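# Seat the die insert flush in the steel block pocket

## Task

Put the die insert into the pocket of the steel block with its top face pointing up, push it down until its top is level with the block's top surface, and let go so it stays that way.

## Robot and tools

Robot: two arms, left_arm and right_arm. left_arm carries a five-finger left hand, right_arm a right hand (mirror images). Calibrated bases in the scene frame: left_arm (-0.044, +0.260, +0.024) m, right_arm (-0.013, -0.255, +0.002) m, each turned only slightly about z. A camera stand sits behind the arms. Cameras: cam_high (896x504, fixed), cam_left_wrist and cam_right_wrist (672x504, on the wrists).

Frames: the scene frame has its origin at table height midway between the nominal bases, +z up, +x out over the table, left_arm on the +y side (this does not match image left/right). Each arm's reported hand pose, velocities and targets are in that arm's own base frame, and all offsets use that base's axes; rotations turn about the Hand target's position. Reported positions can be off by a few cm.

Hand point: a point 0.15 m out from the wrist face along the fingers, 0.05 m in front of the palm. Its +z runs along straight fingers, +y out of the palm; +x runs across the palm away from the thumb on the right hand, toward the thumb on the left hand. Straight fingers extend 0.06-0.07 m past the point, 0.06 m behind it along -y. A wrist bracket on the little-finger side can strike objects.

Row layout (28 numbers, all in [-1, 1], always both arms): left dx, dy, dz, rx, ry, rz; left little, ring, middle, index, thumb_bend, thumb_turn; left force_limit, speed; then the same 14 for the right arm. The six pose numbers are an offset from that arm's Hand target at the start of the action or move, not a pose; 1.0 = 0.6 m or 180 degrees; rx, ry, rz form one rotation vector. All zeros re-requests the current Hand target. Repeating an offset moves again. Finger numbers are absolute targets: -1 open/straight, +1 closed; thumb_turn -1 beside the palm, +1 in front, opposite the fingers. force_limit maps -1..+1 to about 0..10 N fingertip force (0..15 N for the two thumb motors); speed rises from near 0 at -1 to full at +0.48 and above. For a gentle grip close at speed -0.94 or lower. To keep a hand unchanged, resend the eight numbers of its last executed row; if none yet, send hand_measured plus hand_force_limit and hand_speed. With the thumb in front, the hand grips objects roughly 0.035-0.065 m thick (handles down to 0.025 m). To loosen, send targets more open than hand_measured; to squeeze harder, raise force_limit and send a more closed target.

Tools:
- execute_actions(actions, cameras): actions is a list of actions; each action is up to 15 rows, one per 1/30 s step, every row measured from the action's starting Hand target; a short action repeats its last row. cameras: list of names, ["all"], or []; an empty actions list returns all images by default.
- move(target, speed, blend, blocking, cameras): target is one 28-number row or a list of up to 15 rows, each an offset from the same starting Hand targets. speed in m/s, 0.002 to 4.3 (default 0.25; turning up to twice that in rad/s), one value or one per target. blend in m rounds corners (0 = stop at each). Paths are straight, do not avoid obstacles, last 0.5-10 s. Keep paths away from an arm's own base. blocking=false returns early while the move runs.
- wait(seconds 0-10): lets the scene run holding last commands.
- stop(): brakes a running move.
- zoom_image(camera, region [x0,y0,x1,y1] in pixels, at most 504x504): closer look at the latest image of cam_high, cam_left_wrist or cam_right_wrist.
- show_instructions(): shows the reference pages.
- finished_scene(scene): ends the current scene, given its number; irreversible. The insert must stay seated without the robot.

Results: end_effector_position (m) and end_effector_quat_wxyz per arm in its base frame; Hand target (the last commanded pose after clipping, base for the next offset); Joint positions, velocities (may read "within noise"), joint torques (include arm weight; numbers 3 and 4 wrap at ±28 N m); hand_measured, hand_stopped_by (moving, target, force, stalled, fault), hand_load_n (positive when pushed open; near 0 after losing a grip), hand_force_limit, hand_speed; motor temperatures; move lines ending done, off_target, moving, held or fault, with limits=paced (pose clipped) or limits=held. done means within 10 mm and 2 degrees; it says nothing about contact.

Behaviour: arms track loosely, often resting 1-3 cm (sometimes 5 cm) short, mostly low, and the elbow may sag under load. Orientation commands are clipped to 40 degrees from the measured one per step. If a hand stops short, send the missing distance as a new offset. An arm blocked by something keeps pushing; command it back past its hand point to release. Motors heat when holding loads, stretched out or pushing; MOTOR HOT appears near 85 °C and at 100 °C that arm's joints give out for 30-60 s or more.

Avoid: dropping or releasing a moving part, fast impacts on the block or table, hard pushes, overloading fingers, contact or squeezing between the two hands, and letting anything leave the table. Objects may be nudged briefly by outside pushes, so check placement before finishing.

Each tool is called after "Call:" as name(argument=value, ...), one argument or row to a line, values as JSON.

Reference images:

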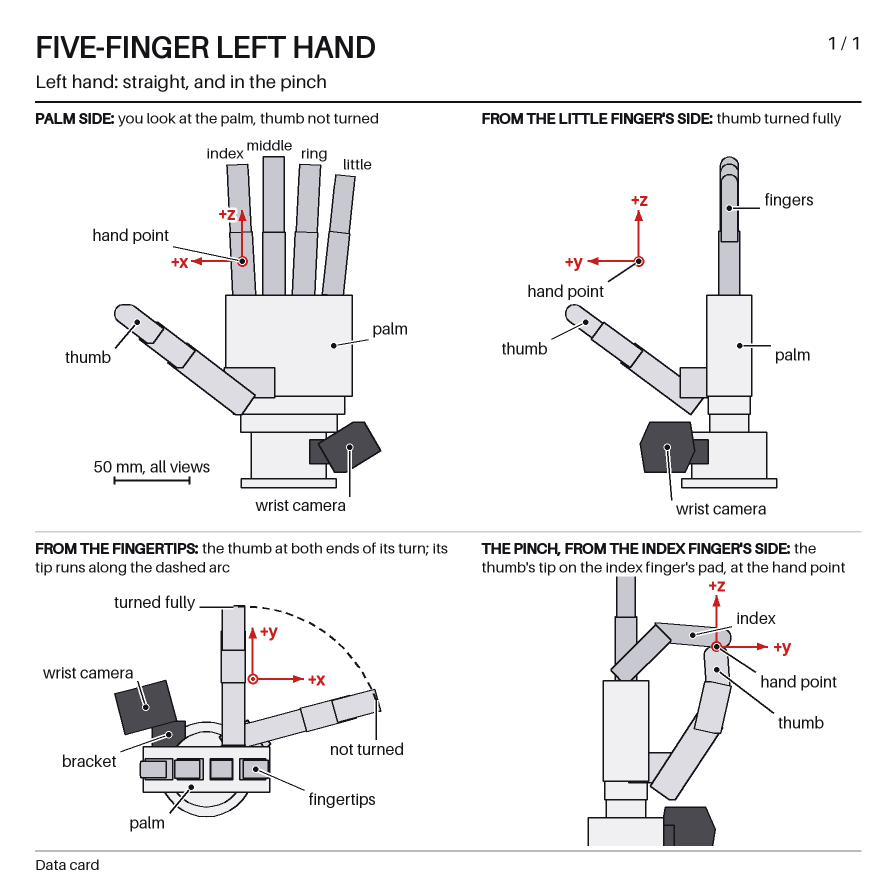

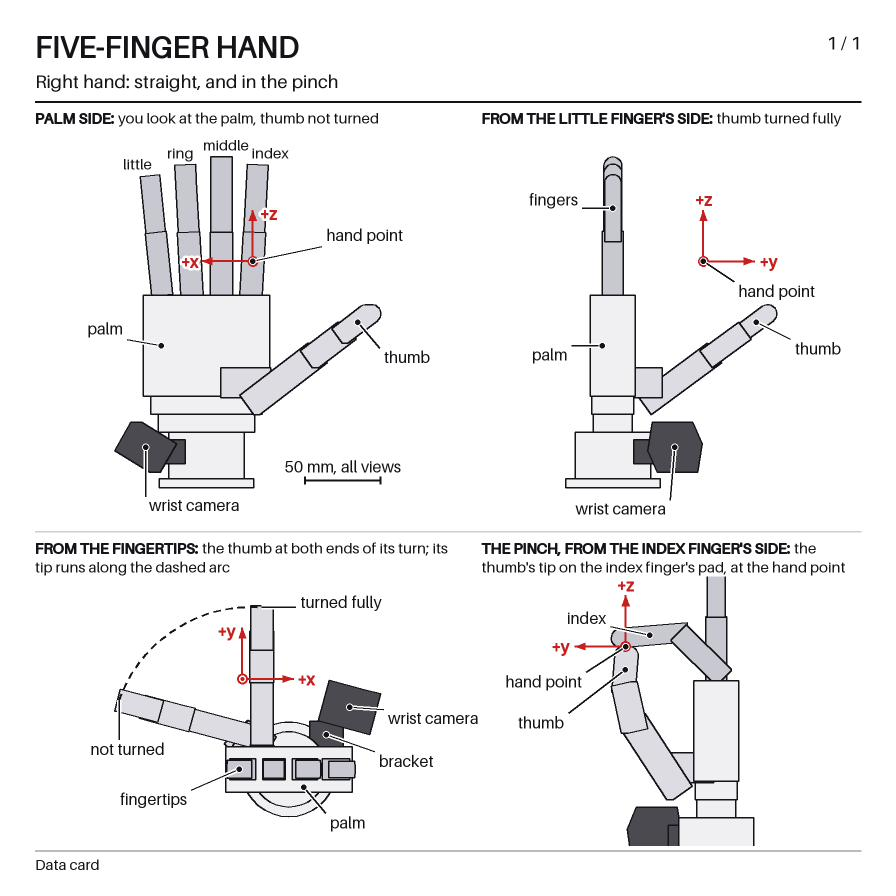

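## Session

Call:
execute_actions(
  actions=[],
)

Call:
zoom_image(
  camera="cam_high",
  region=[200, 140, 420, 300],
)

Scene clock: 0.00 s.
left_arm: end_effector_position=(+0.4141, -0.0716, +0.2364) hand_measured=(-1.000, -1.000, -1.000, -1.000, -1.000, -1.000) hand_load_n=(+0.0, +0.0, +0.0, +0.0, +0.0, +0.0) hand_stopped_by=(target, target, target, target, target, target) hand_force_limit=0.00 hand_speed=-0.80 end_effector_quat_wxyz=(+0.343, -0.132, +0.773, -0.516) | right_arm: end_effector_position=(+0.2009, -0.2584, +0.1147) hand_measured=(-1.000, -1.000, -1.000, -1.000, -1.000, -1.000) hand_load_n=(+0.0, +0.0, -0.5, +0.0, +0.0, +0.0) hand_stopped_by=(target, target, target, target, target, target) hand_force_limit=0.00 hand_speed=-0.80 end_effector_quat_wxyz=(+0.455, -0.570, +0.683, +0.050)
Joint positions: left_arm=[0.191 0.984 0.702 -0.136 0.964 0.767] | right_arm=[-1.239 1.737 1.197 -1.597 -0.81 -1.307]
Joint velocities: within noise
Joint torques (N m): no reading
Motor temperatures (°C): left_arm=[32 33 37 30 32 30] | right_arm=[32 33 35 31 30 30]
Heat: left arm: hottest elbow 37 °C; right arm: hottest elbow 35 °C.
Hand target: left_arm +0.4213, -0.0702, +0.2522; +0.356, -0.123, +0.769, -0.516 | right_arm +0.2024, -0.2629, +0.1148; +0.454, -0.571, +0.683, +0.048

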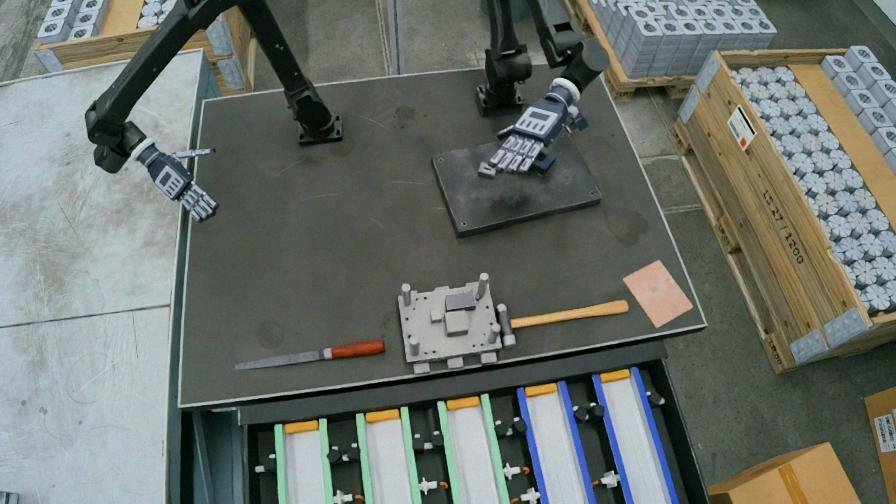

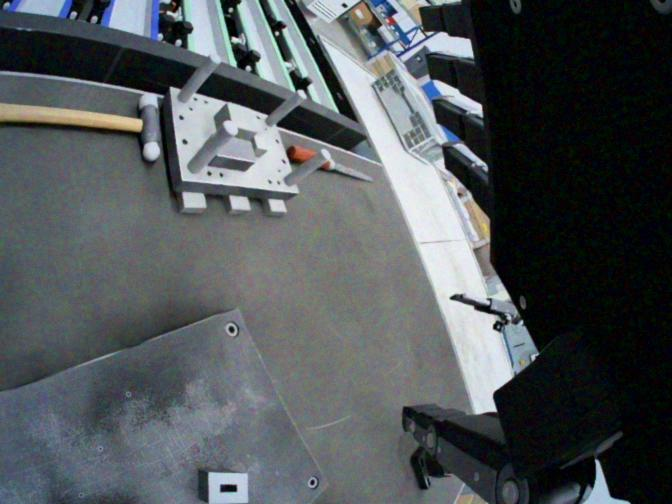

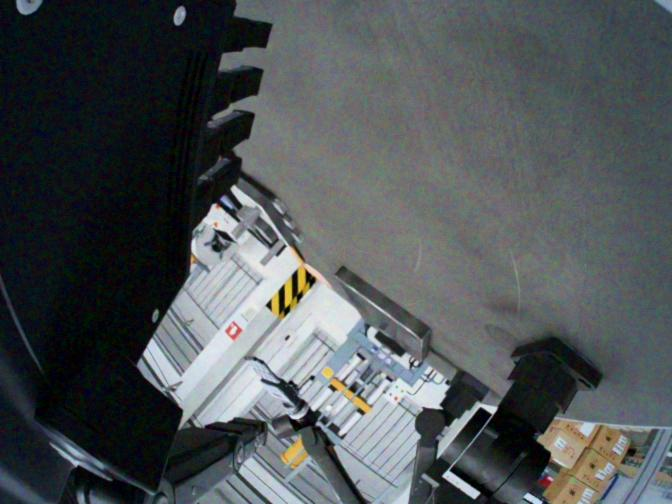

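Scaled by 2.291 from the camera's 896x504 image, which has a finer 1280x720 frame.

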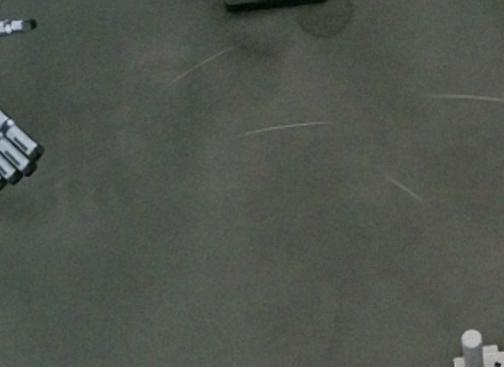

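Call:
zoom_image(
  camera="cam_high",
  region=[420, 110, 620, 250],
)

Call:
zoom_image(
  camera="cam_left_wrist",
  region=[100, 300, 400, 504],
)

Scaled by 2.520 from the camera's 896x504 image, which has a finer 1280x720 frame.

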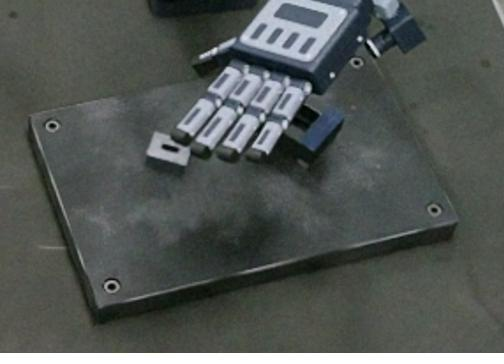

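Scaled by 1.680 from the camera's 672x504 image, which has a finer 960x720 frame.

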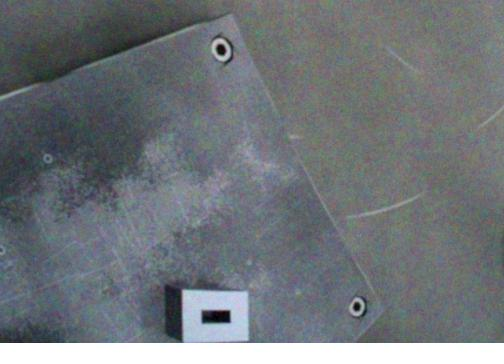

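Call:
move(
  target=[-0.2197,-0.1273,-0.14,-0.002,0.190,0.145,-1,-1,-0.35,-0.35,-1,1,-0.7,-0.4, 0,0,0,0,0,0,-1,-1,-1,-1,-1,-1,0,-0.8],
  speed=0.2,
  cameras=["all"],
)

Call:
zoom_image(
  camera="cam_high",
  region=[440, 110, 600, 230],
)

Scene clock: 9.23 s.
left_arm: end_effector_position=(+0.2935, -0.1445, +0.1678) hand_measured=(-1.000, -1.000, -0.350, -0.350, -1.000, +1.000) hand_load_n=(-0.5, +0.0, +0.0, +0.0, +0.0, +0.0) hand_stopped_by=(target, target, target, target, target, target) hand_force_limit=-0.70 hand_speed=-0.40 end_effector_quat_wxyz=(+0.225, -0.433, +0.793, -0.365) | right_arm: end_effector_position=(+0.2009, -0.2584, +0.1147) hand_measured=(-1.000, -1.000, -1.000, -1.000, -1.000, -1.000) hand_load_n=(+0.0, +0.0, -0.5, +0.0, +0.0, +0.0) hand_stopped_by=(target, target, target, target, target, target) hand_force_limit=0.00 hand_speed=-0.80 end_effector_quat_wxyz=(+0.455, -0.570, +0.683, +0.050)
Joint positions: left_arm=[-0.298 0.729 0.605 -0.573 0.17 0.193] | right_arm=[-1.239 1.737 1.197 -1.597 -0.81 -1.307]
Joint torques (N m): left_arm=[0.38 -0.97 10.28 0.94 -0.08 -0.11] | right_arm=[-0.56 -14.74 6.84 -0.05 -0.63 0.18]
Heat: left arm: hottest elbow 41 °C; right arm: hottest elbow 35 °C.
Hand target: left_arm +0.2895, -0.1466, +0.1681; +0.221, -0.437, +0.791, -0.367 | right_arm +0.2024, -0.2629, +0.1148; +0.454, -0.571, +0.683, +0.048
Off the commanded pose: left_arm 0.005 m, 1 deg | right_arm 0.005 m, 0 deg.
move: done

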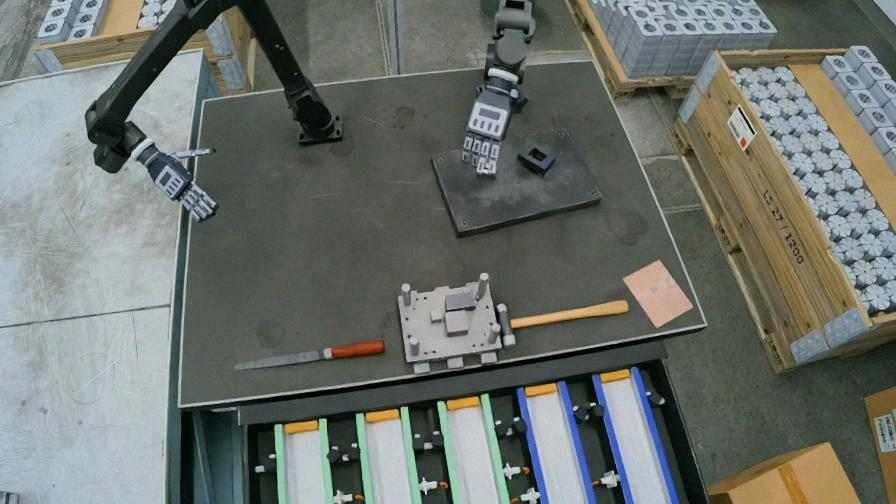

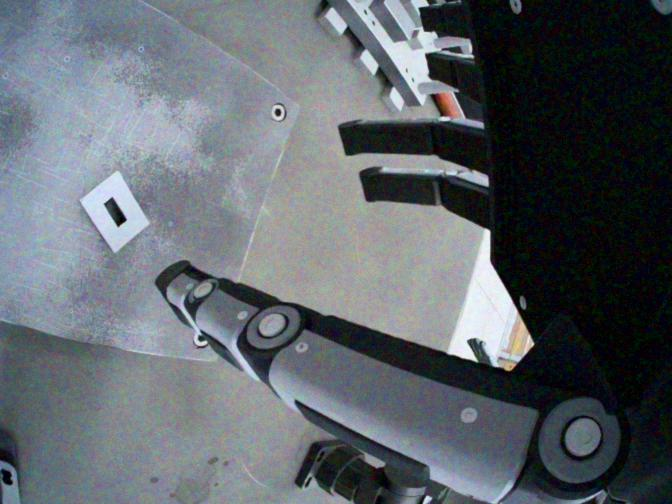

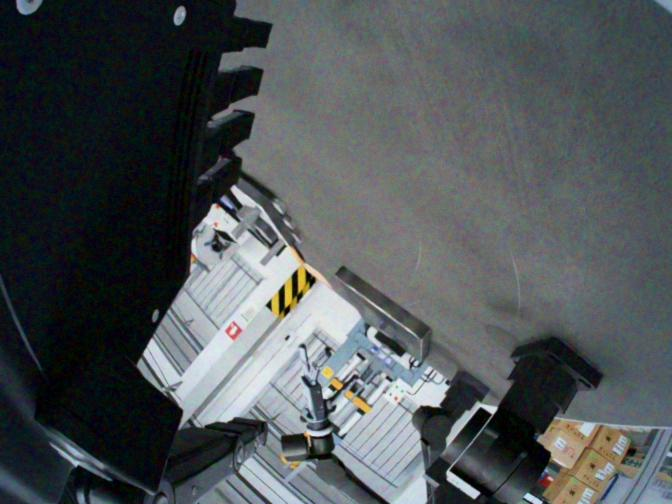

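Scaled by 3.150 from the camera's 896x504 image, which has a finer 1280x720 frame.

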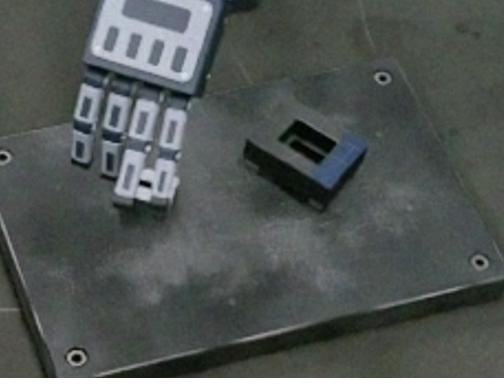

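Call:
move(
  target=[-0.0155,0.0228,-0.095,-0.0143,-0.0238,0,-1,-1,-0.35,-0.35,-1,1,-0.7,-0.4, 0,0,0,0,0,0,-1,-1,-1,-1,-1,-1,0,-0.8],
  speed=0.12,
  cameras=["cam_left_wrist"],
)

Scene clock: 14.67 s.
left_arm: end_effector_position=(+0.2776, -0.1350, +0.1088) hand_measured=(-1.000, -1.000, -0.350, -0.350, -1.000, +1.000) hand_load_n=(+0.0, +0.0, +0.0, +0.0, +0.0, +0.0) hand_stopped_by=(target, target, target, target, target, target) hand_force_limit=-0.70 hand_speed=-0.40 end_effector_quat_wxyz=(+0.232, -0.432, +0.776, -0.396) | right_arm: end_effector_position=(+0.2009, -0.2584, +0.1147) hand_measured=(-1.000, -1.000, -1.000, -1.000, -1.000, -1.000) hand_load_n=(+0.0, +0.0, +0.0, +0.0, +0.0, -0.5) hand_stopped_by=(target, target, target, target, target, target) hand_force_limit=0.00 hand_speed=-0.80 end_effector_quat_wxyz=(+0.455, -0.570, +0.683, +0.050)
Joint positions: left_arm=[-0.245 0.661 0.391 -0.367 0.234 0.192] | right_arm=[-1.239 1.737 1.197 -1.597 -0.81 -1.307]
Joint torques (N m): left_arm=[1.85 0.09 10.02 1.78 0.13 0.12] | right_arm=[-0.56 -14.86 6.83 -0.08 -0.63 0.18]
Heat: left arm: hottest elbow 41 °C; right arm: hottest elbow 36 °C.
Hand target: left_arm +0.2803, -0.1330, +0.1113; +0.241, -0.427, +0.773, -0.401 | right_arm +0.2024, -0.2629, +0.1148; +0.454, -0.571, +0.683, +0.048
Off the commanded pose: left_arm 0.004 m, 1 deg | right_arm 0.005 m, 0 deg.
move: done
Images, in order (width x height): cam_left_wrist 672x504.

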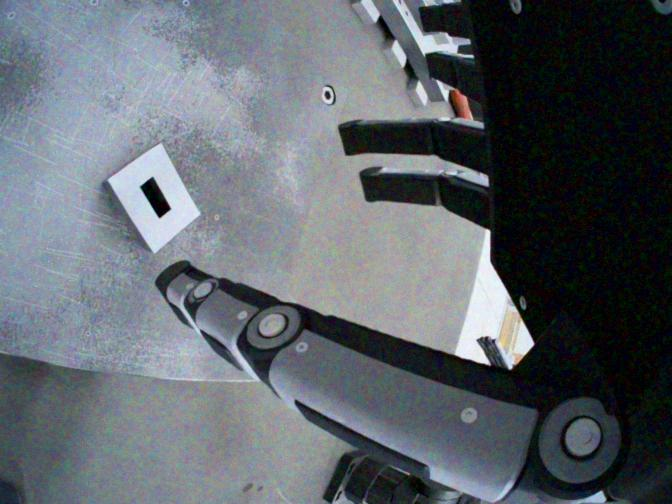

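Call:
move(
  target=[-0.0045,0.028,-0.075,0,0,0,-1,-1,-0.35,-0.35,-1,1,-0.7,-0.4, 0,0,0,0,0,0,-1,-1,-1,-1,-1,-1,0,-0.8],
  speed=0.1,
  cameras=["cam_left_wrist"],
)

Scene clock: 18.20 s.
left_arm: end_effector_position=(+0.2755, -0.1187, +0.0691) hand_measured=(-1.000, -1.000, -0.350, -0.350, -1.000, +1.000) hand_load_n=(+0.0, +0.0, +0.0, +0.0, +0.0, +0.0) hand_stopped_by=(target, target, target, target, target, target) hand_force_limit=-0.70 hand_speed=-0.40 end_effector_quat_wxyz=(+0.237, -0.432, +0.772, -0.403) | right_arm: end_effector_position=(+0.2009, -0.2584, +0.1147) hand_measured=(-1.000, -1.000, -1.000, -1.000, -1.000, -1.000) hand_load_n=(+0.0, +0.0, +0.0, -0.5, +0.0, +0.0) hand_stopped_by=(target, target, target, target, target, target) hand_force_limit=0.00 hand_speed=-0.80 end_effector_quat_wxyz=(+0.455, -0.570, +0.683, +0.050)
Joint positions: left_arm=[-0.159 0.692 0.283 -0.222 0.303 0.237] | right_arm=[-1.239 1.737 1.197 -1.597 -0.81 -1.307]
Joint torques (N m): left_arm=[1.79 1.96 9.62 1.78 0.2 0.17] | right_arm=[-0.32 -15.03 6.84 -0.06 -0.63 0.18]
Heat: left arm: hottest elbow 41 °C; right arm: hottest elbow 36 °C.
Hand target: left_arm +0.2775, -0.1161, +0.0662; +0.241, -0.428, +0.773, -0.401 | right_arm +0.2024, -0.2629, +0.1148; +0.454, -0.571, +0.683, +0.048
Off the commanded pose: left_arm 0.004 m, 1 deg | right_arm 0.005 m, 0 deg.
move: done
Images, in order (width x height): cam_left_wrist 672x504.

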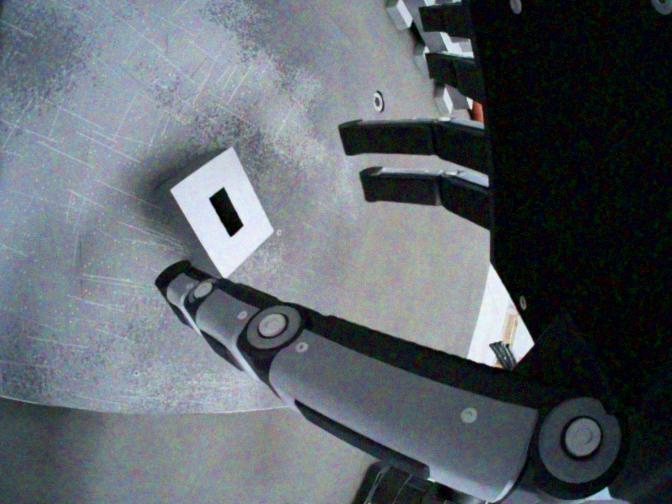

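Call:
move(
  target=[0.010,0.0232,-0.03,0,0,0,-1,-1,-0.35,-0.35,-1,1,-0.7,-0.4, 0,0,0,0,0,0,-1,-1,-1,-1,-1,-1,0,-0.8],
  speed=0.08,
  cameras=["cam_left_wrist"],
)

Scene clock: 21.00 s.
left_arm: end_effector_position=(+0.2823, -0.1050, +0.0515) hand_measured=(-1.000, -1.000, -0.350, -0.350, -1.000, +1.000) hand_load_n=(+0.0, +0.0, +0.0, +0.0, +0.0, +0.0) hand_stopped_by=(target, target, target, target, target, target) hand_force_limit=-0.70 hand_speed=-0.40 end_effector_quat_wxyz=(+0.237, -0.431, +0.772, -0.403) | right_arm: end_effector_position=(+0.2009, -0.2584, +0.1147) hand_measured=(-1.000, -1.000, -1.000, -1.000, -1.000, -1.000) hand_load_n=(+0.0, +0.0, +0.0, +0.0, +0.0, -0.5) hand_stopped_by=(target, target, target, target, target, target) hand_force_limit=0.00 hand_speed=-0.80 end_effector_quat_wxyz=(+0.455, -0.570, +0.683, +0.050)
Joint positions: left_arm=[-0.082 0.767 0.257 -0.137 0.365 0.286] | right_arm=[-1.239 1.737 1.197 -1.597 -0.81 -1.307]
Joint torques (N m): left_arm=[1.61 1.73 9.1 1.8 0.23 0.14] | right_arm=[-0.56 -14.97 6.83 -0.06 -0.61 0.17]
Heat: left arm: hottest elbow 41 °C; right arm: hottest elbow 36 °C.
Hand target: left_arm +0.2835, -0.1022, +0.0482; +0.241, -0.428, +0.774, -0.401 | right_arm +0.2024, -0.2629, +0.1148; +0.454, -0.571, +0.683, +0.048
Off the commanded pose: left_arm 0.005 m, 1 deg | right_arm 0.005 m, 0 deg.
move: done
Images, in order (width x height): cam_left_wrist 672x504.

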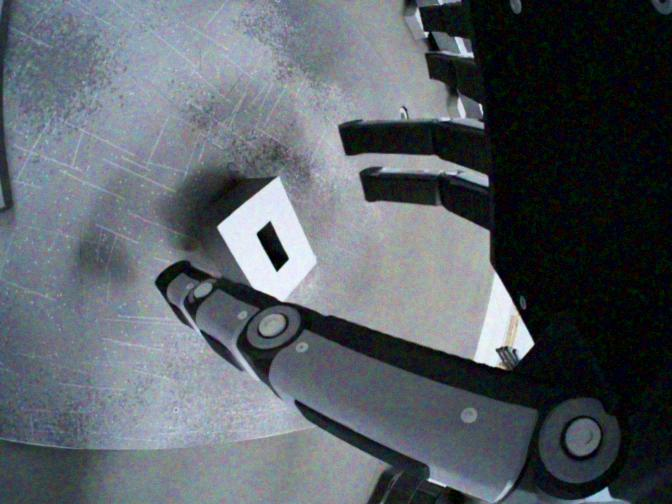

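Call:
zoom_image(
  camera="cam_left_wrist",
  region=[140, 120, 400, 340],
)

Scaled by 1.938 from the camera's 672x504 image, which has a finer 960x720 frame.

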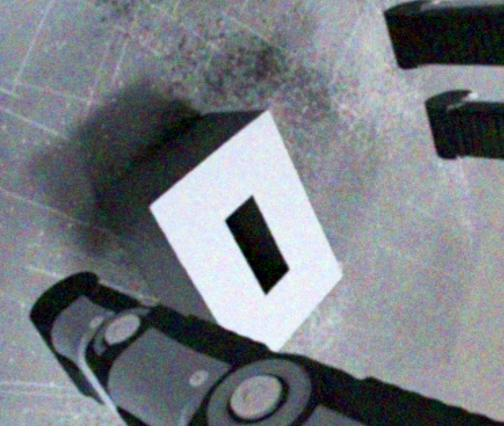

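Call:
move(
  target=[0.0057,-0.0035,-0.02,0,0,0,-1,-1,-0.35,-0.35,-1,1,-0.7,-0.4, 0,0,0,0,0,0,-1,-1,-1,-1,-1,-1,0,-0.8],
  speed=0.06,
  cameras=["cam_left_wrist","cam_high"],
)

Call:
zoom_image(
  camera="cam_left_wrist",
  region=[140, 120, 400, 340],
)

Call:
zoom_image(
  camera="cam_high",
  region=[440, 110, 600, 230],
)

Scene clock: 24.87 s.
left_arm: end_effector_position=(+0.2868, -0.1051, +0.0399) hand_measured=(-1.000, -1.000, -0.350, -0.350, -1.000, +1.000) hand_load_n=(+0.0, +0.0, +0.0, +0.0, +0.0, +0.0) hand_stopped_by=(target, target, target, target, target, target) hand_force_limit=-0.70 hand_speed=-0.40 end_effector_quat_wxyz=(+0.239, -0.431, +0.771, -0.403) | right_arm: end_effector_position=(+0.2009, -0.2584, +0.1147) hand_measured=(-1.000, -1.000, -1.000, -1.000, -1.000, -1.000) hand_load_n=(+0.0, +0.0, +0.0, +0.0, -0.5, +0.0) hand_stopped_by=(target, target, target, target, target, target) hand_force_limit=0.00 hand_speed=-0.80 end_effector_quat_wxyz=(+0.455, -0.570, +0.683, +0.050)
Joint positions: left_arm=[-0.082 0.827 0.24 -0.057 0.364 0.286] | right_arm=[-1.239 1.737 1.197 -1.597 -0.81 -1.307]
Joint torques (N m): left_arm=[0.85 1.38 8.66 1.7 0.01 0.09] | right_arm=[-0.38 -14.8 6.87 -0.05 -0.63 0.18]
Heat: left arm: hottest elbow 41 °C; right arm: hottest elbow 36 °C.
Hand target: left_arm +0.2870, -0.1044, +0.0363; +0.241, -0.428, +0.773, -0.401 | right_arm +0.2024, -0.2629, +0.1148; +0.454, -0.571, +0.683, +0.048
Off the commanded pose: left_arm 0.004 m, 1 deg | right_arm 0.005 m, 0 deg.
move: done
Images, in order (width x height): cam_high 896x504, cam_left_wrist 672x504.

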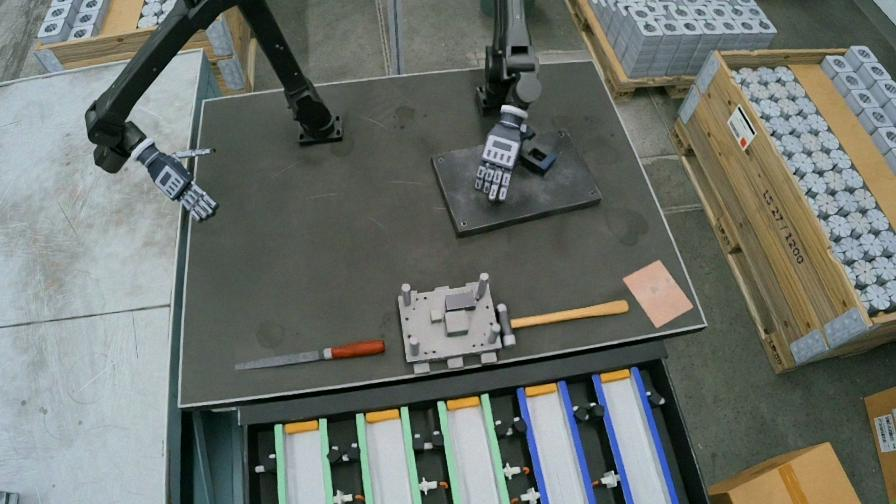

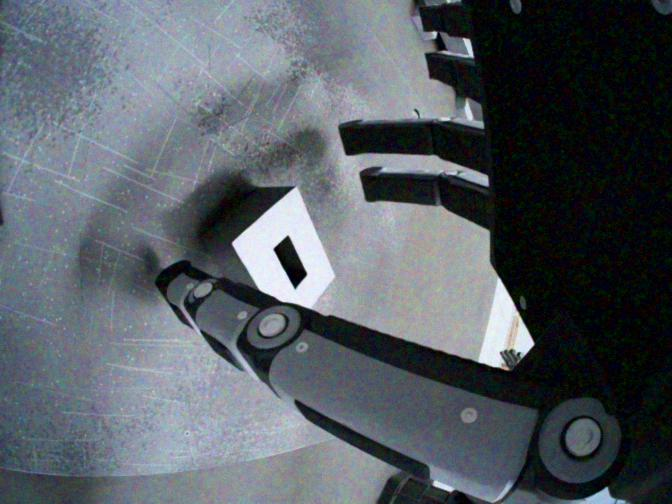

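Scaled by 1.938 from the camera's 672x504 image, which has a finer 960x720 frame.

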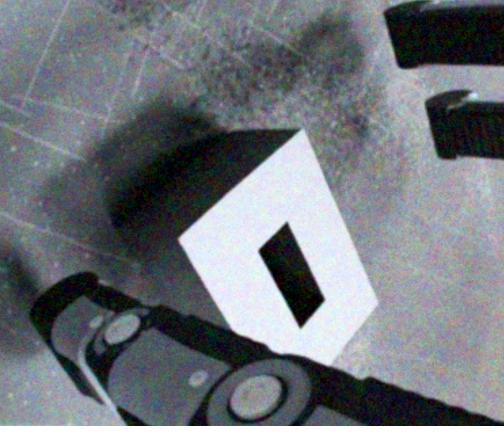

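Scaled by 3.150 from the camera's 896x504 image, which has a finer 1280x720 frame.

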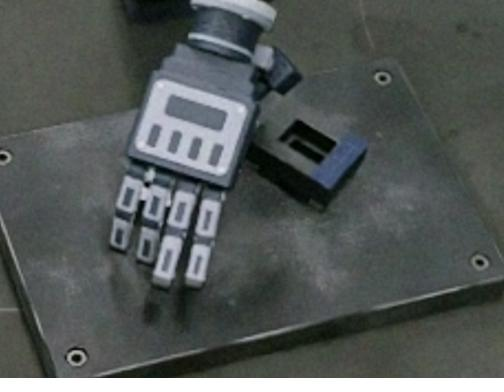

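Call:
move(
  target=[
    [0.004,-0.026,0.03,0,0,0,-1,-1,-0.35,-0.35,-1,1,-0.7,-0.4, 0,0,0,0,0,0,-1,-1,-1,-1,-1,-1,0,-0.8],
    [0.004,-0.026,-0.012,0,0,0,-1,-1,-0.35,-0.35,-1,1,-0.7,-0.4, 0,0,0,0,0,0,-1,-1,-1,-1,-1,-1,0,-0.8],
  ],
  speed=0.08,
  cameras=["cam_left_wrist"],
)

Call:
zoom_image(
  camera="cam_left_wrist",
  region=[140, 120, 400, 340],
)

Scene clock: 29.33 s.
left_arm: end_effector_position=(+0.2921, -0.1173, +0.0341) hand_measured=(-1.000, -1.000, -0.350, -0.350, -1.000, +1.000) hand_load_n=(+0.0, +0.0, +0.0, +0.0, +0.0, +0.0) hand_stopped_by=(target, target, target, target, target, target) hand_force_limit=-0.70 hand_speed=-0.40 end_effector_quat_wxyz=(+0.247, -0.423, +0.774, -0.401) | right_arm: end_effector_position=(+0.2009, -0.2584, +0.1147) hand_measured=(-1.000, -1.000, -1.000, -1.000, -1.000, -1.000) hand_load_n=(+0.0, +0.0, +0.0, +0.0, +0.0, +0.0) hand_stopped_by=(target, target, target, target, target, target) hand_force_limit=0.00 hand_speed=-0.80 end_effector_quat_wxyz=(+0.455, -0.570, +0.683, +0.050)
Joint positions: left_arm=[-0.152 0.875 0.236 0.017 0.302 0.262] | right_arm=[-1.239 1.737 1.197 -1.597 -0.81 -1.307]
Joint torques (N m): left_arm=[0.21 0.85 8.1 1.85 -0.06 -0.11] | right_arm=[-0.32 -14.68 6.84 0.01 -0.64 0.18]
Motor temperatures (°C): left_arm=[32 33 42 30 32 30] | right_arm=[32 34 36 31 30 30]
Heat: left arm: hottest elbow 42 °C; right arm: hottest elbow 36 °C.
Hand target: left_arm +0.2893, -0.1199, +0.0291; +0.241, -0.428, +0.773, -0.401 | right_arm +0.2024, -0.2629, +0.1148; +0.454, -0.571, +0.683, +0.048
Off the commanded pose: left_arm 0.006 m, 1 deg | right_arm 0.005 m, 0 deg.
move: done
Images, in order (width x height): cam_left_wrist 672x504.

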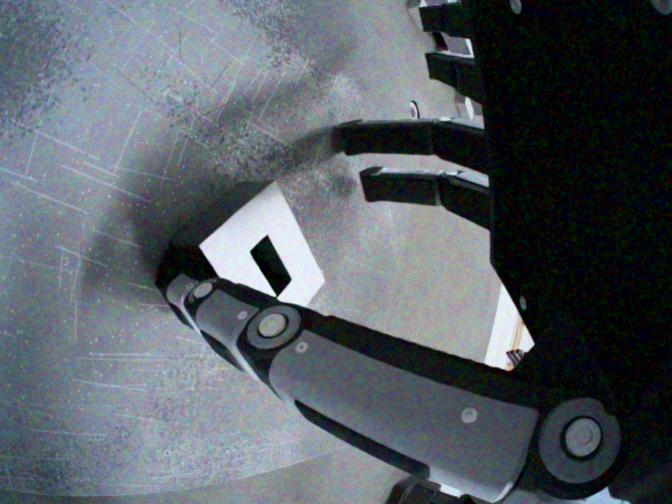

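Scaled by 1.938 from the camera's 672x504 image, which has a finer 960x720 frame.

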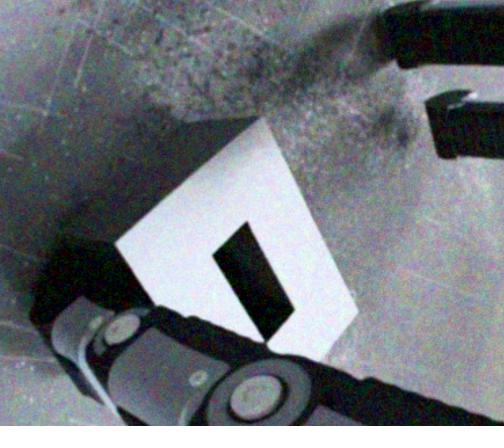

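Call:
move(
  target=[
    [-0.010,-0.017,0.04,-0.0095,0.0057,0,-1,-1,-0.35,-0.35,-1,1,-0.7,-0.4, 0,0,0,0,0,0,-1,-1,-1,-1,-1,-1,0,-0.8],
    [-0.010,-0.017,0.005,-0.0095,0.0057,0,-1,-1,-0.35,-0.35,-1,1,-0.7,-0.4, 0,0,0,0,0,0,-1,-1,-1,-1,-1,-1,0,-0.8],
  ],
  speed=0.08,
  cameras=["cam_left_wrist"],
)

Call:
zoom_image(
  camera="cam_left_wrist",
  region=[140, 120, 400, 340],
)

Scene clock: 34.03 s.
left_arm: end_effector_position=(+0.2845, -0.1271, +0.0349) hand_measured=(-1.000, -1.000, -0.350, -0.350, -1.000, +1.000) hand_load_n=(-0.5, +0.0, +0.0, +0.0, +0.0, +0.0) hand_stopped_by=(target, target, target, target, target, target) hand_force_limit=-0.70 hand_speed=-0.40 end_effector_quat_wxyz=(+0.232, -0.431, +0.771, -0.407) | right_arm: end_effector_position=(+0.2009, -0.2584, +0.1147) hand_measured=(-1.000, -1.000, -1.000, -1.000, -1.000, -1.000) hand_load_n=(+0.0, +0.0, +0.0, +0.0, +0.0, +0.0) hand_stopped_by=(target, target, target, target, target, target) hand_force_limit=0.00 hand_speed=-0.80 end_effector_quat_wxyz=(+0.455, -0.570, +0.683, +0.050)
Joint positions: left_arm=[-0.182 0.858 0.231 -0.001 0.296 0.217] | right_arm=[-1.239 1.737 1.197 -1.597 -0.81 -1.307]
Joint torques (N m): left_arm=[0.21 1.03 8.54 1.72 -0.03 -0.11] | right_arm=[-0.44 -14.92 6.82 -0.06 -0.62 0.19]
Heat: left arm: hottest elbow 42 °C; right arm: hottest elbow 36 °C.
Hand target: left_arm +0.2833, -0.1302, +0.0320; +0.228, -0.435, +0.770, -0.409 | right_arm +0.2024, -0.2629, +0.1148; +0.454, -0.571, +0.683, +0.048
Off the commanded pose: left_arm 0.004 m, 1 deg | right_arm 0.005 m, 0 deg.
move: done
Images, in order (width x height): cam_left_wrist 672x504.

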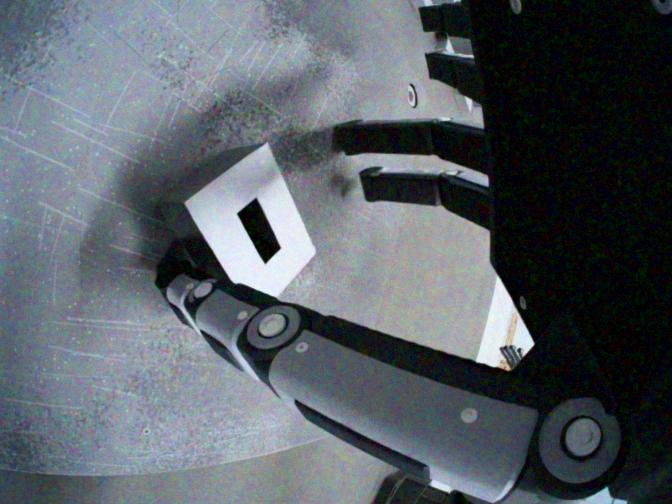

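Scaled by 1.938 from the camera's 672x504 image, which has a finer 960x720 frame.

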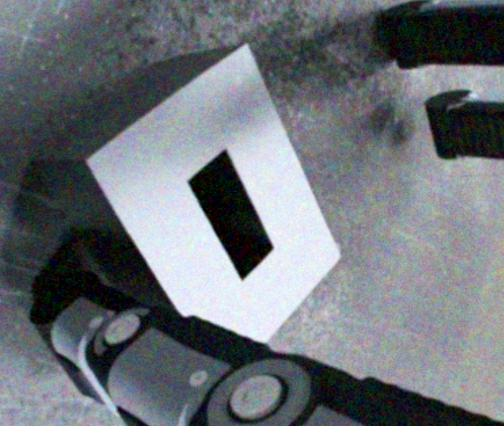

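Call:
execute_actions(
  actions=[
    [[0,0,0,0,0,0,-1,-1,0.5,0.5,0.2,1,-0.7,-0.85, 0,0,0,0,0,0,-1,-1,-1,-1,-1,-1,0,-0.8]],
  ],
  cameras=["cam_left_wrist"],
)

Call:
zoom_image(
  camera="cam_left_wrist",
  region=[140, 120, 400, 340],
)

Scene clock: 37.20 s.
left_arm: end_effector_position=(+0.2847, -0.1271, +0.0346) hand_measured=(-1.000, -1.000, +0.162, +0.204, -0.730, +1.000) hand_load_n=(+0.0, +0.0, +1.0, +3.0, +3.5, -1.5) hand_stopped_by=(target, target, force, force, force, target) hand_force_limit=-0.70 hand_speed=-0.85 end_effector_quat_wxyz=(+0.232, -0.432, +0.771, -0.407) | right_arm: end_effector_position=(+0.2009, -0.2584, +0.1147) hand_measured=(-1.000, -1.000, -1.000, -1.000, -1.000, -1.000) hand_load_n=(+0.0, +0.0, +0.0, +0.0, +0.0, +0.0) hand_stopped_by=(target, target, target, target, target, target) hand_force_limit=0.00 hand_speed=-0.80 end_effector_quat_wxyz=(+0.455, -0.570, +0.683, +0.050)
Joint positions: left_arm=[-0.182 0.859 0.231 0.001 0.296 0.216] | right_arm=[-1.239 1.737 1.197 -1.597 -0.81 -1.307]
Joint torques (N m): left_arm=[0.26 0.91 8.44 1.68 0 -0.11] | right_arm=[-0.38 -15.09 6.86 -0.05 -0.63 0.18]
Heat: left arm: hottest elbow 43 °C; right arm: hottest elbow 36 °C.
Hand target: left_arm +0.2832, -0.1302, +0.0319; +0.228, -0.435, +0.770, -0.408 | right_arm +0.2024, -0.2629, +0.1148; +0.454, -0.571, +0.683, +0.048
Off the commanded pose: left_arm 0.004 m, 1 deg | right_arm 0.005 m, 0 deg.
Images, in order (width x height): cam_left_wrist 672x504.

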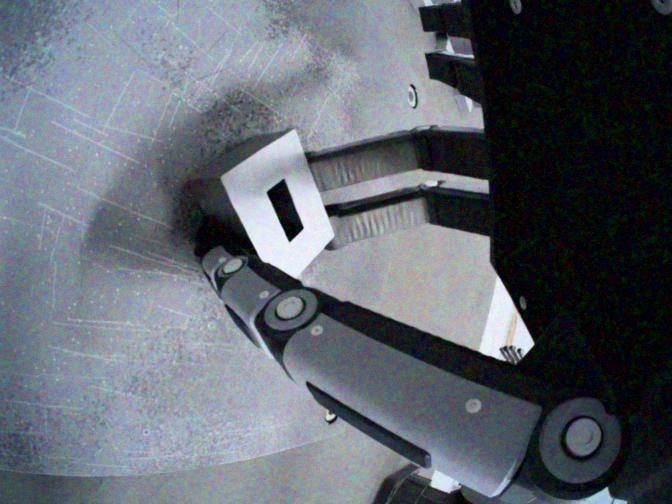

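Scaled by 1.938 from the camera's 672x504 image, which has a finer 960x720 frame.

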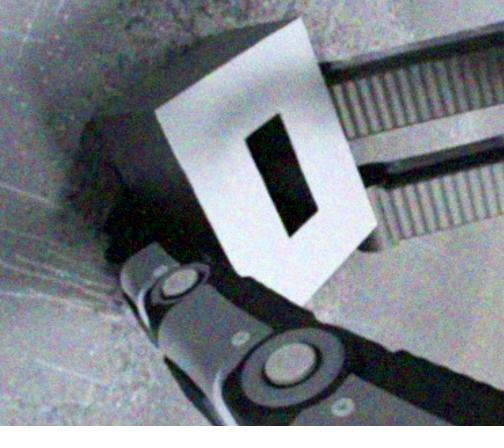

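Call:
move(
  target=[
    [0,0,0,0,0,0,-1,-1,-0.35,-0.35,-1,1,-0.7,-0.5, 0,0,0,0,0,0,-1,-1,-1,-1,-1,-1,0,-0.8],
    [0.0035,0.0057,0.06,0,0,0,-1,-1,-0.35,-0.35,-1,1,-0.7,-0.5, 0,0,0,0,0,0,-1,-1,-1,-1,-1,-1,0,-0.8],
    [0.0035,0.0057,0.016,0,0,0,-1,-1,-0.35,-0.35,-1,1,-0.7,-0.5, 0,0,0,0,0,0,-1,-1,-1,-1,-1,-1,0,-0.8],
  ],
  speed=0.08,
  cameras=["cam_left_wrist"],
)

Call:
zoom_image(
  camera="cam_left_wrist",
  region=[140, 120, 400, 340],
)

Scene clock: 42.00 s.
left_arm: end_effector_position=(+0.2798, -0.1270, +0.0388) hand_measured=(-1.000, -1.000, -0.350, -0.350, -1.000, +1.000) hand_load_n=(+0.0, +0.0, +0.0, +0.0, +0.0, +0.0) hand_stopped_by=(target, target, target, target, target, target) hand_force_limit=-0.70 hand_speed=-0.50 end_effector_quat_wxyz=(+0.224, -0.434, +0.773, -0.405) | right_arm: end_effector_position=(+0.2009, -0.2584, +0.1147) hand_measured=(-1.000, -1.000, -1.000, -1.000, -1.000, -1.000) hand_load_n=(+0.0, +0.0, +0.0, +0.0, +0.5, +0.0) hand_stopped_by=(target, target, target, target, target, target) hand_force_limit=0.00 hand_speed=-0.80 end_effector_quat_wxyz=(+0.455, -0.570, +0.683, +0.050)
Joint positions: left_arm=[-0.177 0.829 0.24 -0.054 0.308 0.216] | right_arm=[-1.239 1.737 1.197 -1.597 -0.81 -1.307]
Joint torques (N m): left_arm=[1.61 1.26 9.78 1.84 0.12 -0.01] | right_arm=[-0.32 -15.03 6.87 -0.03 -0.61 0.17]
Heat: left arm: hottest elbow 43 °C; right arm: hottest elbow 36 °C.
Hand target: left_arm +0.2854, -0.1268, +0.0416; +0.228, -0.435, +0.770, -0.409 | right_arm +0.2024, -0.2629, +0.1148; +0.454, -0.571, +0.683, +0.048
Off the commanded pose: left_arm 0.006 m, 1 deg | right_arm 0.005 m, 0 deg.
move: done
Images, in order (width x height): cam_left_wrist 672x504.

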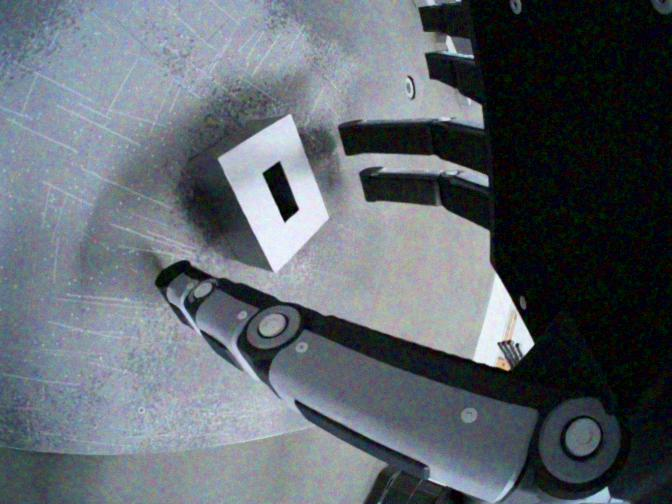

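Scaled by 1.938 from the camera's 672x504 image, which has a finer 960x720 frame.

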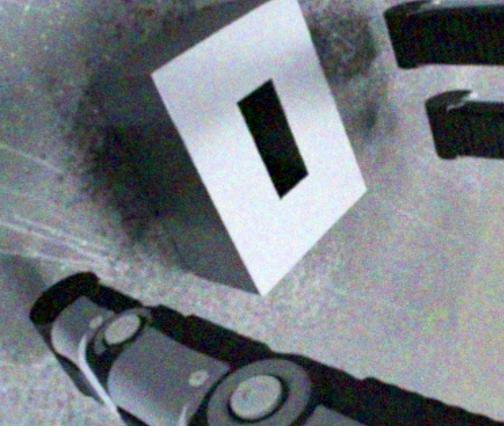

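Call:
move(
  target=[
    [0.007,0.0115,0.06,0,0,0,-1,-1,-0.35,-0.35,-1,1,-0.7,-0.5, 0,0,0,0,0,0,-1,-1,-1,-1,-1,-1,0,-0.8],
    [0.007,0.0115,0.008,0,0,0,-1,-1,-0.35,-0.35,-1,1,-0.7,-0.5, 0,0,0,0,0,0,-1,-1,-1,-1,-1,-1,0,-0.8],
  ],
  speed=0.08,
  cameras=["cam_left_wrist"],
)

Call:
zoom_image(
  camera="cam_left_wrist",
  region=[140, 120, 400, 340],
)

Scene clock: 45.87 s.
left_arm: end_effector_position=(+0.2879, -0.1221, +0.0491) hand_measured=(-1.000, -1.000, -0.350, -0.350, -1.000, +1.000) hand_load_n=(+0.0, +0.0, +0.0, +0.0, +0.0, +0.0) hand_stopped_by=(target, target, target, target, target, target) hand_force_limit=-0.70 hand_speed=-0.50 end_effector_quat_wxyz=(+0.224, -0.438, +0.768, -0.410) | right_arm: end_effector_position=(+0.2009, -0.2584, +0.1147) hand_measured=(-1.000, -1.000, -1.000, -1.000, -1.000, -1.000) hand_load_n=(+0.0, +0.0, -0.5, +0.0, +0.0, +0.0) hand_stopped_by=(target, target, target, target, target, target) hand_force_limit=0.00 hand_speed=-0.80 end_effector_quat_wxyz=(+0.455, -0.570, +0.683, +0.050)
Joint positions: left_arm=[-0.141 0.829 0.267 -0.077 0.336 0.222] | right_arm=[-1.239 1.737 1.197 -1.597 -0.81 -1.307]
Joint torques (N m): left_arm=[1.67 1.32 8.96 1.83 0.21 0.15] | right_arm=[-0.56 -14.86 6.86 -0.09 -0.63 0.2]
Heat: left arm: hottest elbow 43 °C; right arm: hottest elbow 37 °C.
Hand target: left_arm +0.2896, -0.1199, +0.0464; +0.228, -0.435, +0.770, -0.409 | right_arm +0.2024, -0.2629, +0.1148; +0.454, -0.571, +0.683, +0.048
Off the commanded pose: left_arm 0.004 m, 1 deg | right_arm 0.005 m, 0 deg.
move: done
Images, in order (width x height): cam_left_wrist 672x504.

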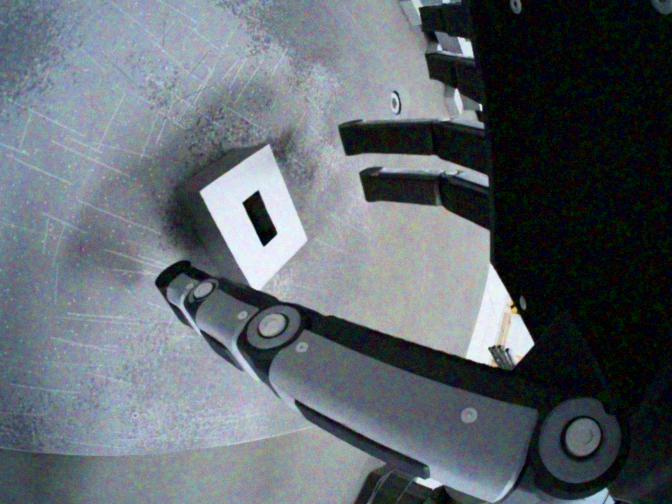

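Scaled by 1.938 from the camera's 672x504 image, which has a finer 960x720 frame.

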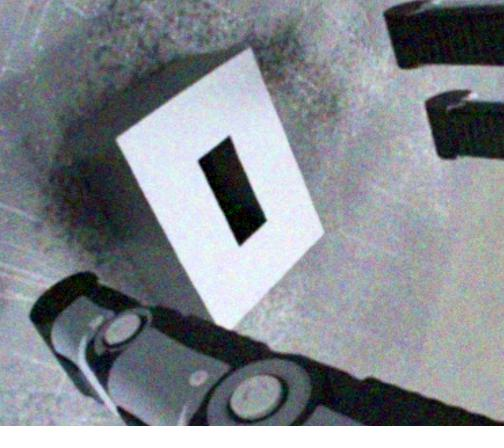

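Call:
move(
  target=[
    [0.0025,0.0043,0.05,0,0,0,-1,-1,-0.35,-0.35,-1,1,-0.7,-0.5, 0,0,0,0,0,0,-1,-1,-1,-1,-1,-1,0,-0.8],
    [0.0015,0.0043,-0.006,0,0,0,-1,-1,-0.35,-0.35,-1,1,-0.7,-0.5, 0,0,0,0,0,0,-1,-1,-1,-1,-1,-1,0,-0.8],
  ],
  speed=0.08,
)

Call:
execute_actions(
  actions=[
    [[0,0,0,0,0,0,-1,-1,0.5,0.5,0.2,1,-0.7,-0.85, 0,0,0,0,0,0,-1,-1,-1,-1,-1,-1,0,-0.8]],
  ],
  cameras=["cam_left_wrist"],
)

Call:
zoom_image(
  camera="cam_left_wrist",
  region=[140, 120, 400, 340],
)

Scene clock: 53.07 s.
left_arm: end_effector_position=(+0.2910, -0.1198, +0.0479) hand_measured=(-1.000, -1.000, -0.350, -0.350, -1.000, +1.000) hand_load_n=(+0.0, +0.0, +0.0, +0.0, +0.0, +0.0) hand_stopped_by=(target, target, target, target, target, target) hand_force_limit=-0.70 hand_speed=-0.50 end_effector_quat_wxyz=(+0.226, -0.437, +0.767, -0.411) | right_arm: end_effector_position=(+0.2009, -0.2584, +0.1147) hand_measured=(-1.000, -1.000, -1.000, -1.000, -1.000, -1.000) hand_load_n=(+0.0, +0.0, +0.0, +0.0, +0.0, +0.0) hand_stopped_by=(target, target, target, target, target, target) hand_force_limit=0.00 hand_speed=-0.80 end_effector_quat_wxyz=(+0.455, -0.570, +0.683, +0.050)
Joint positions: left_arm=[-0.128 0.844 0.267 -0.06 0.347 0.231] | right_arm=[-1.239 1.737 1.197 -1.597 -0.81 -1.307]
Joint torques (N m): left_arm=[1.49 1.03 8.43 1.84 0.2 0.15] | right_arm=[-0.44 -14.92 6.86 -0.03 -0.63 0.18]
Heat: left arm: hottest elbow 43 °C; right arm: hottest elbow 37 °C.
Hand target: left_arm +0.2905, -0.1173, +0.0428; +0.228, -0.435, +0.770, -0.409 | right_arm +0.2024, -0.2629, +0.1148; +0.454, -0.571, +0.683, +0.048
Off the commanded pose: left_arm 0.006 m, 1 deg | right_arm 0.005 m, 0 deg.
move: done

Scene clock: 55.37 s.
left_arm: end_effector_position=(+0.2896, -0.1197, +0.0462) hand_measured=(-1.000, -1.000, +0.176, +0.500, -0.732, +1.000) hand_load_n=(+0.0, +0.0, +4.5, +0.0, +4.0, +0.5) hand_stopped_by=(target, target, force, target, force, target) hand_force_limit=-0.70 hand_speed=-0.85 end_effector_quat_wxyz=(+0.225, -0.438, +0.768, -0.410) | right_arm: end_effector_position=(+0.2009, -0.2584, +0.1147) hand_measured=(-1.000, -1.000, -1.000, -1.000, -1.000, -1.000) hand_load_n=(+0.0, +0.0, +0.0, +0.0, +0.0, +0.0) hand_stopped_by=(target, target, target, target, target, target) hand_force_limit=0.00 hand_speed=-0.80 end_effector_quat_wxyz=(+0.455, -0.570, +0.683, +0.050)
Joint positions: left_arm=[-0.128 0.844 0.263 -0.059 0.347 0.231] | right_arm=[-1.239 1.737 1.197 -1.597 -0.81 -1.307]
Joint torques (N m): left_arm=[1.79 1.03 8.79 1.69 0.21 0.16] | right_arm=[-0.38 -14.8 6.82 -0.06 -0.62 0.17]
Heat: left arm: hottest elbow 43 °C; right arm: hottest elbow 37 °C.
Hand target: left_arm +0.2906, -0.1173, +0.0429; +0.228, -0.435, +0.770, -0.409 | right_arm +0.2024, -0.2629, +0.1148; +0.454, -0.571, +0.683, +0.048
Off the commanded pose: left_arm 0.004 m, 1 deg | right_arm 0.005 m, 0 deg.
Images, in order (width x height): cam_left_wrist 672x504.

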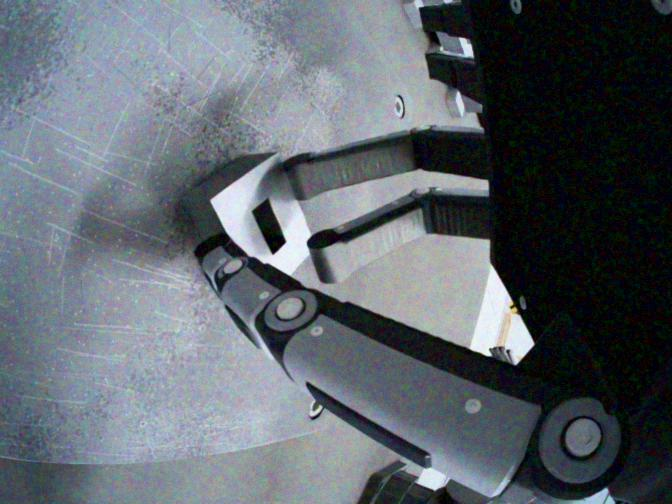

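Scaled by 1.938 from the camera's 672x504 image, which has a finer 960x720 frame.

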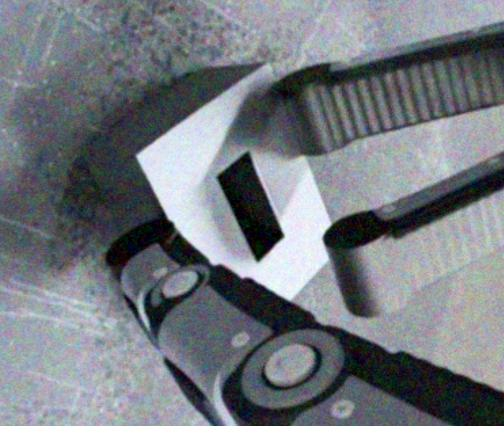

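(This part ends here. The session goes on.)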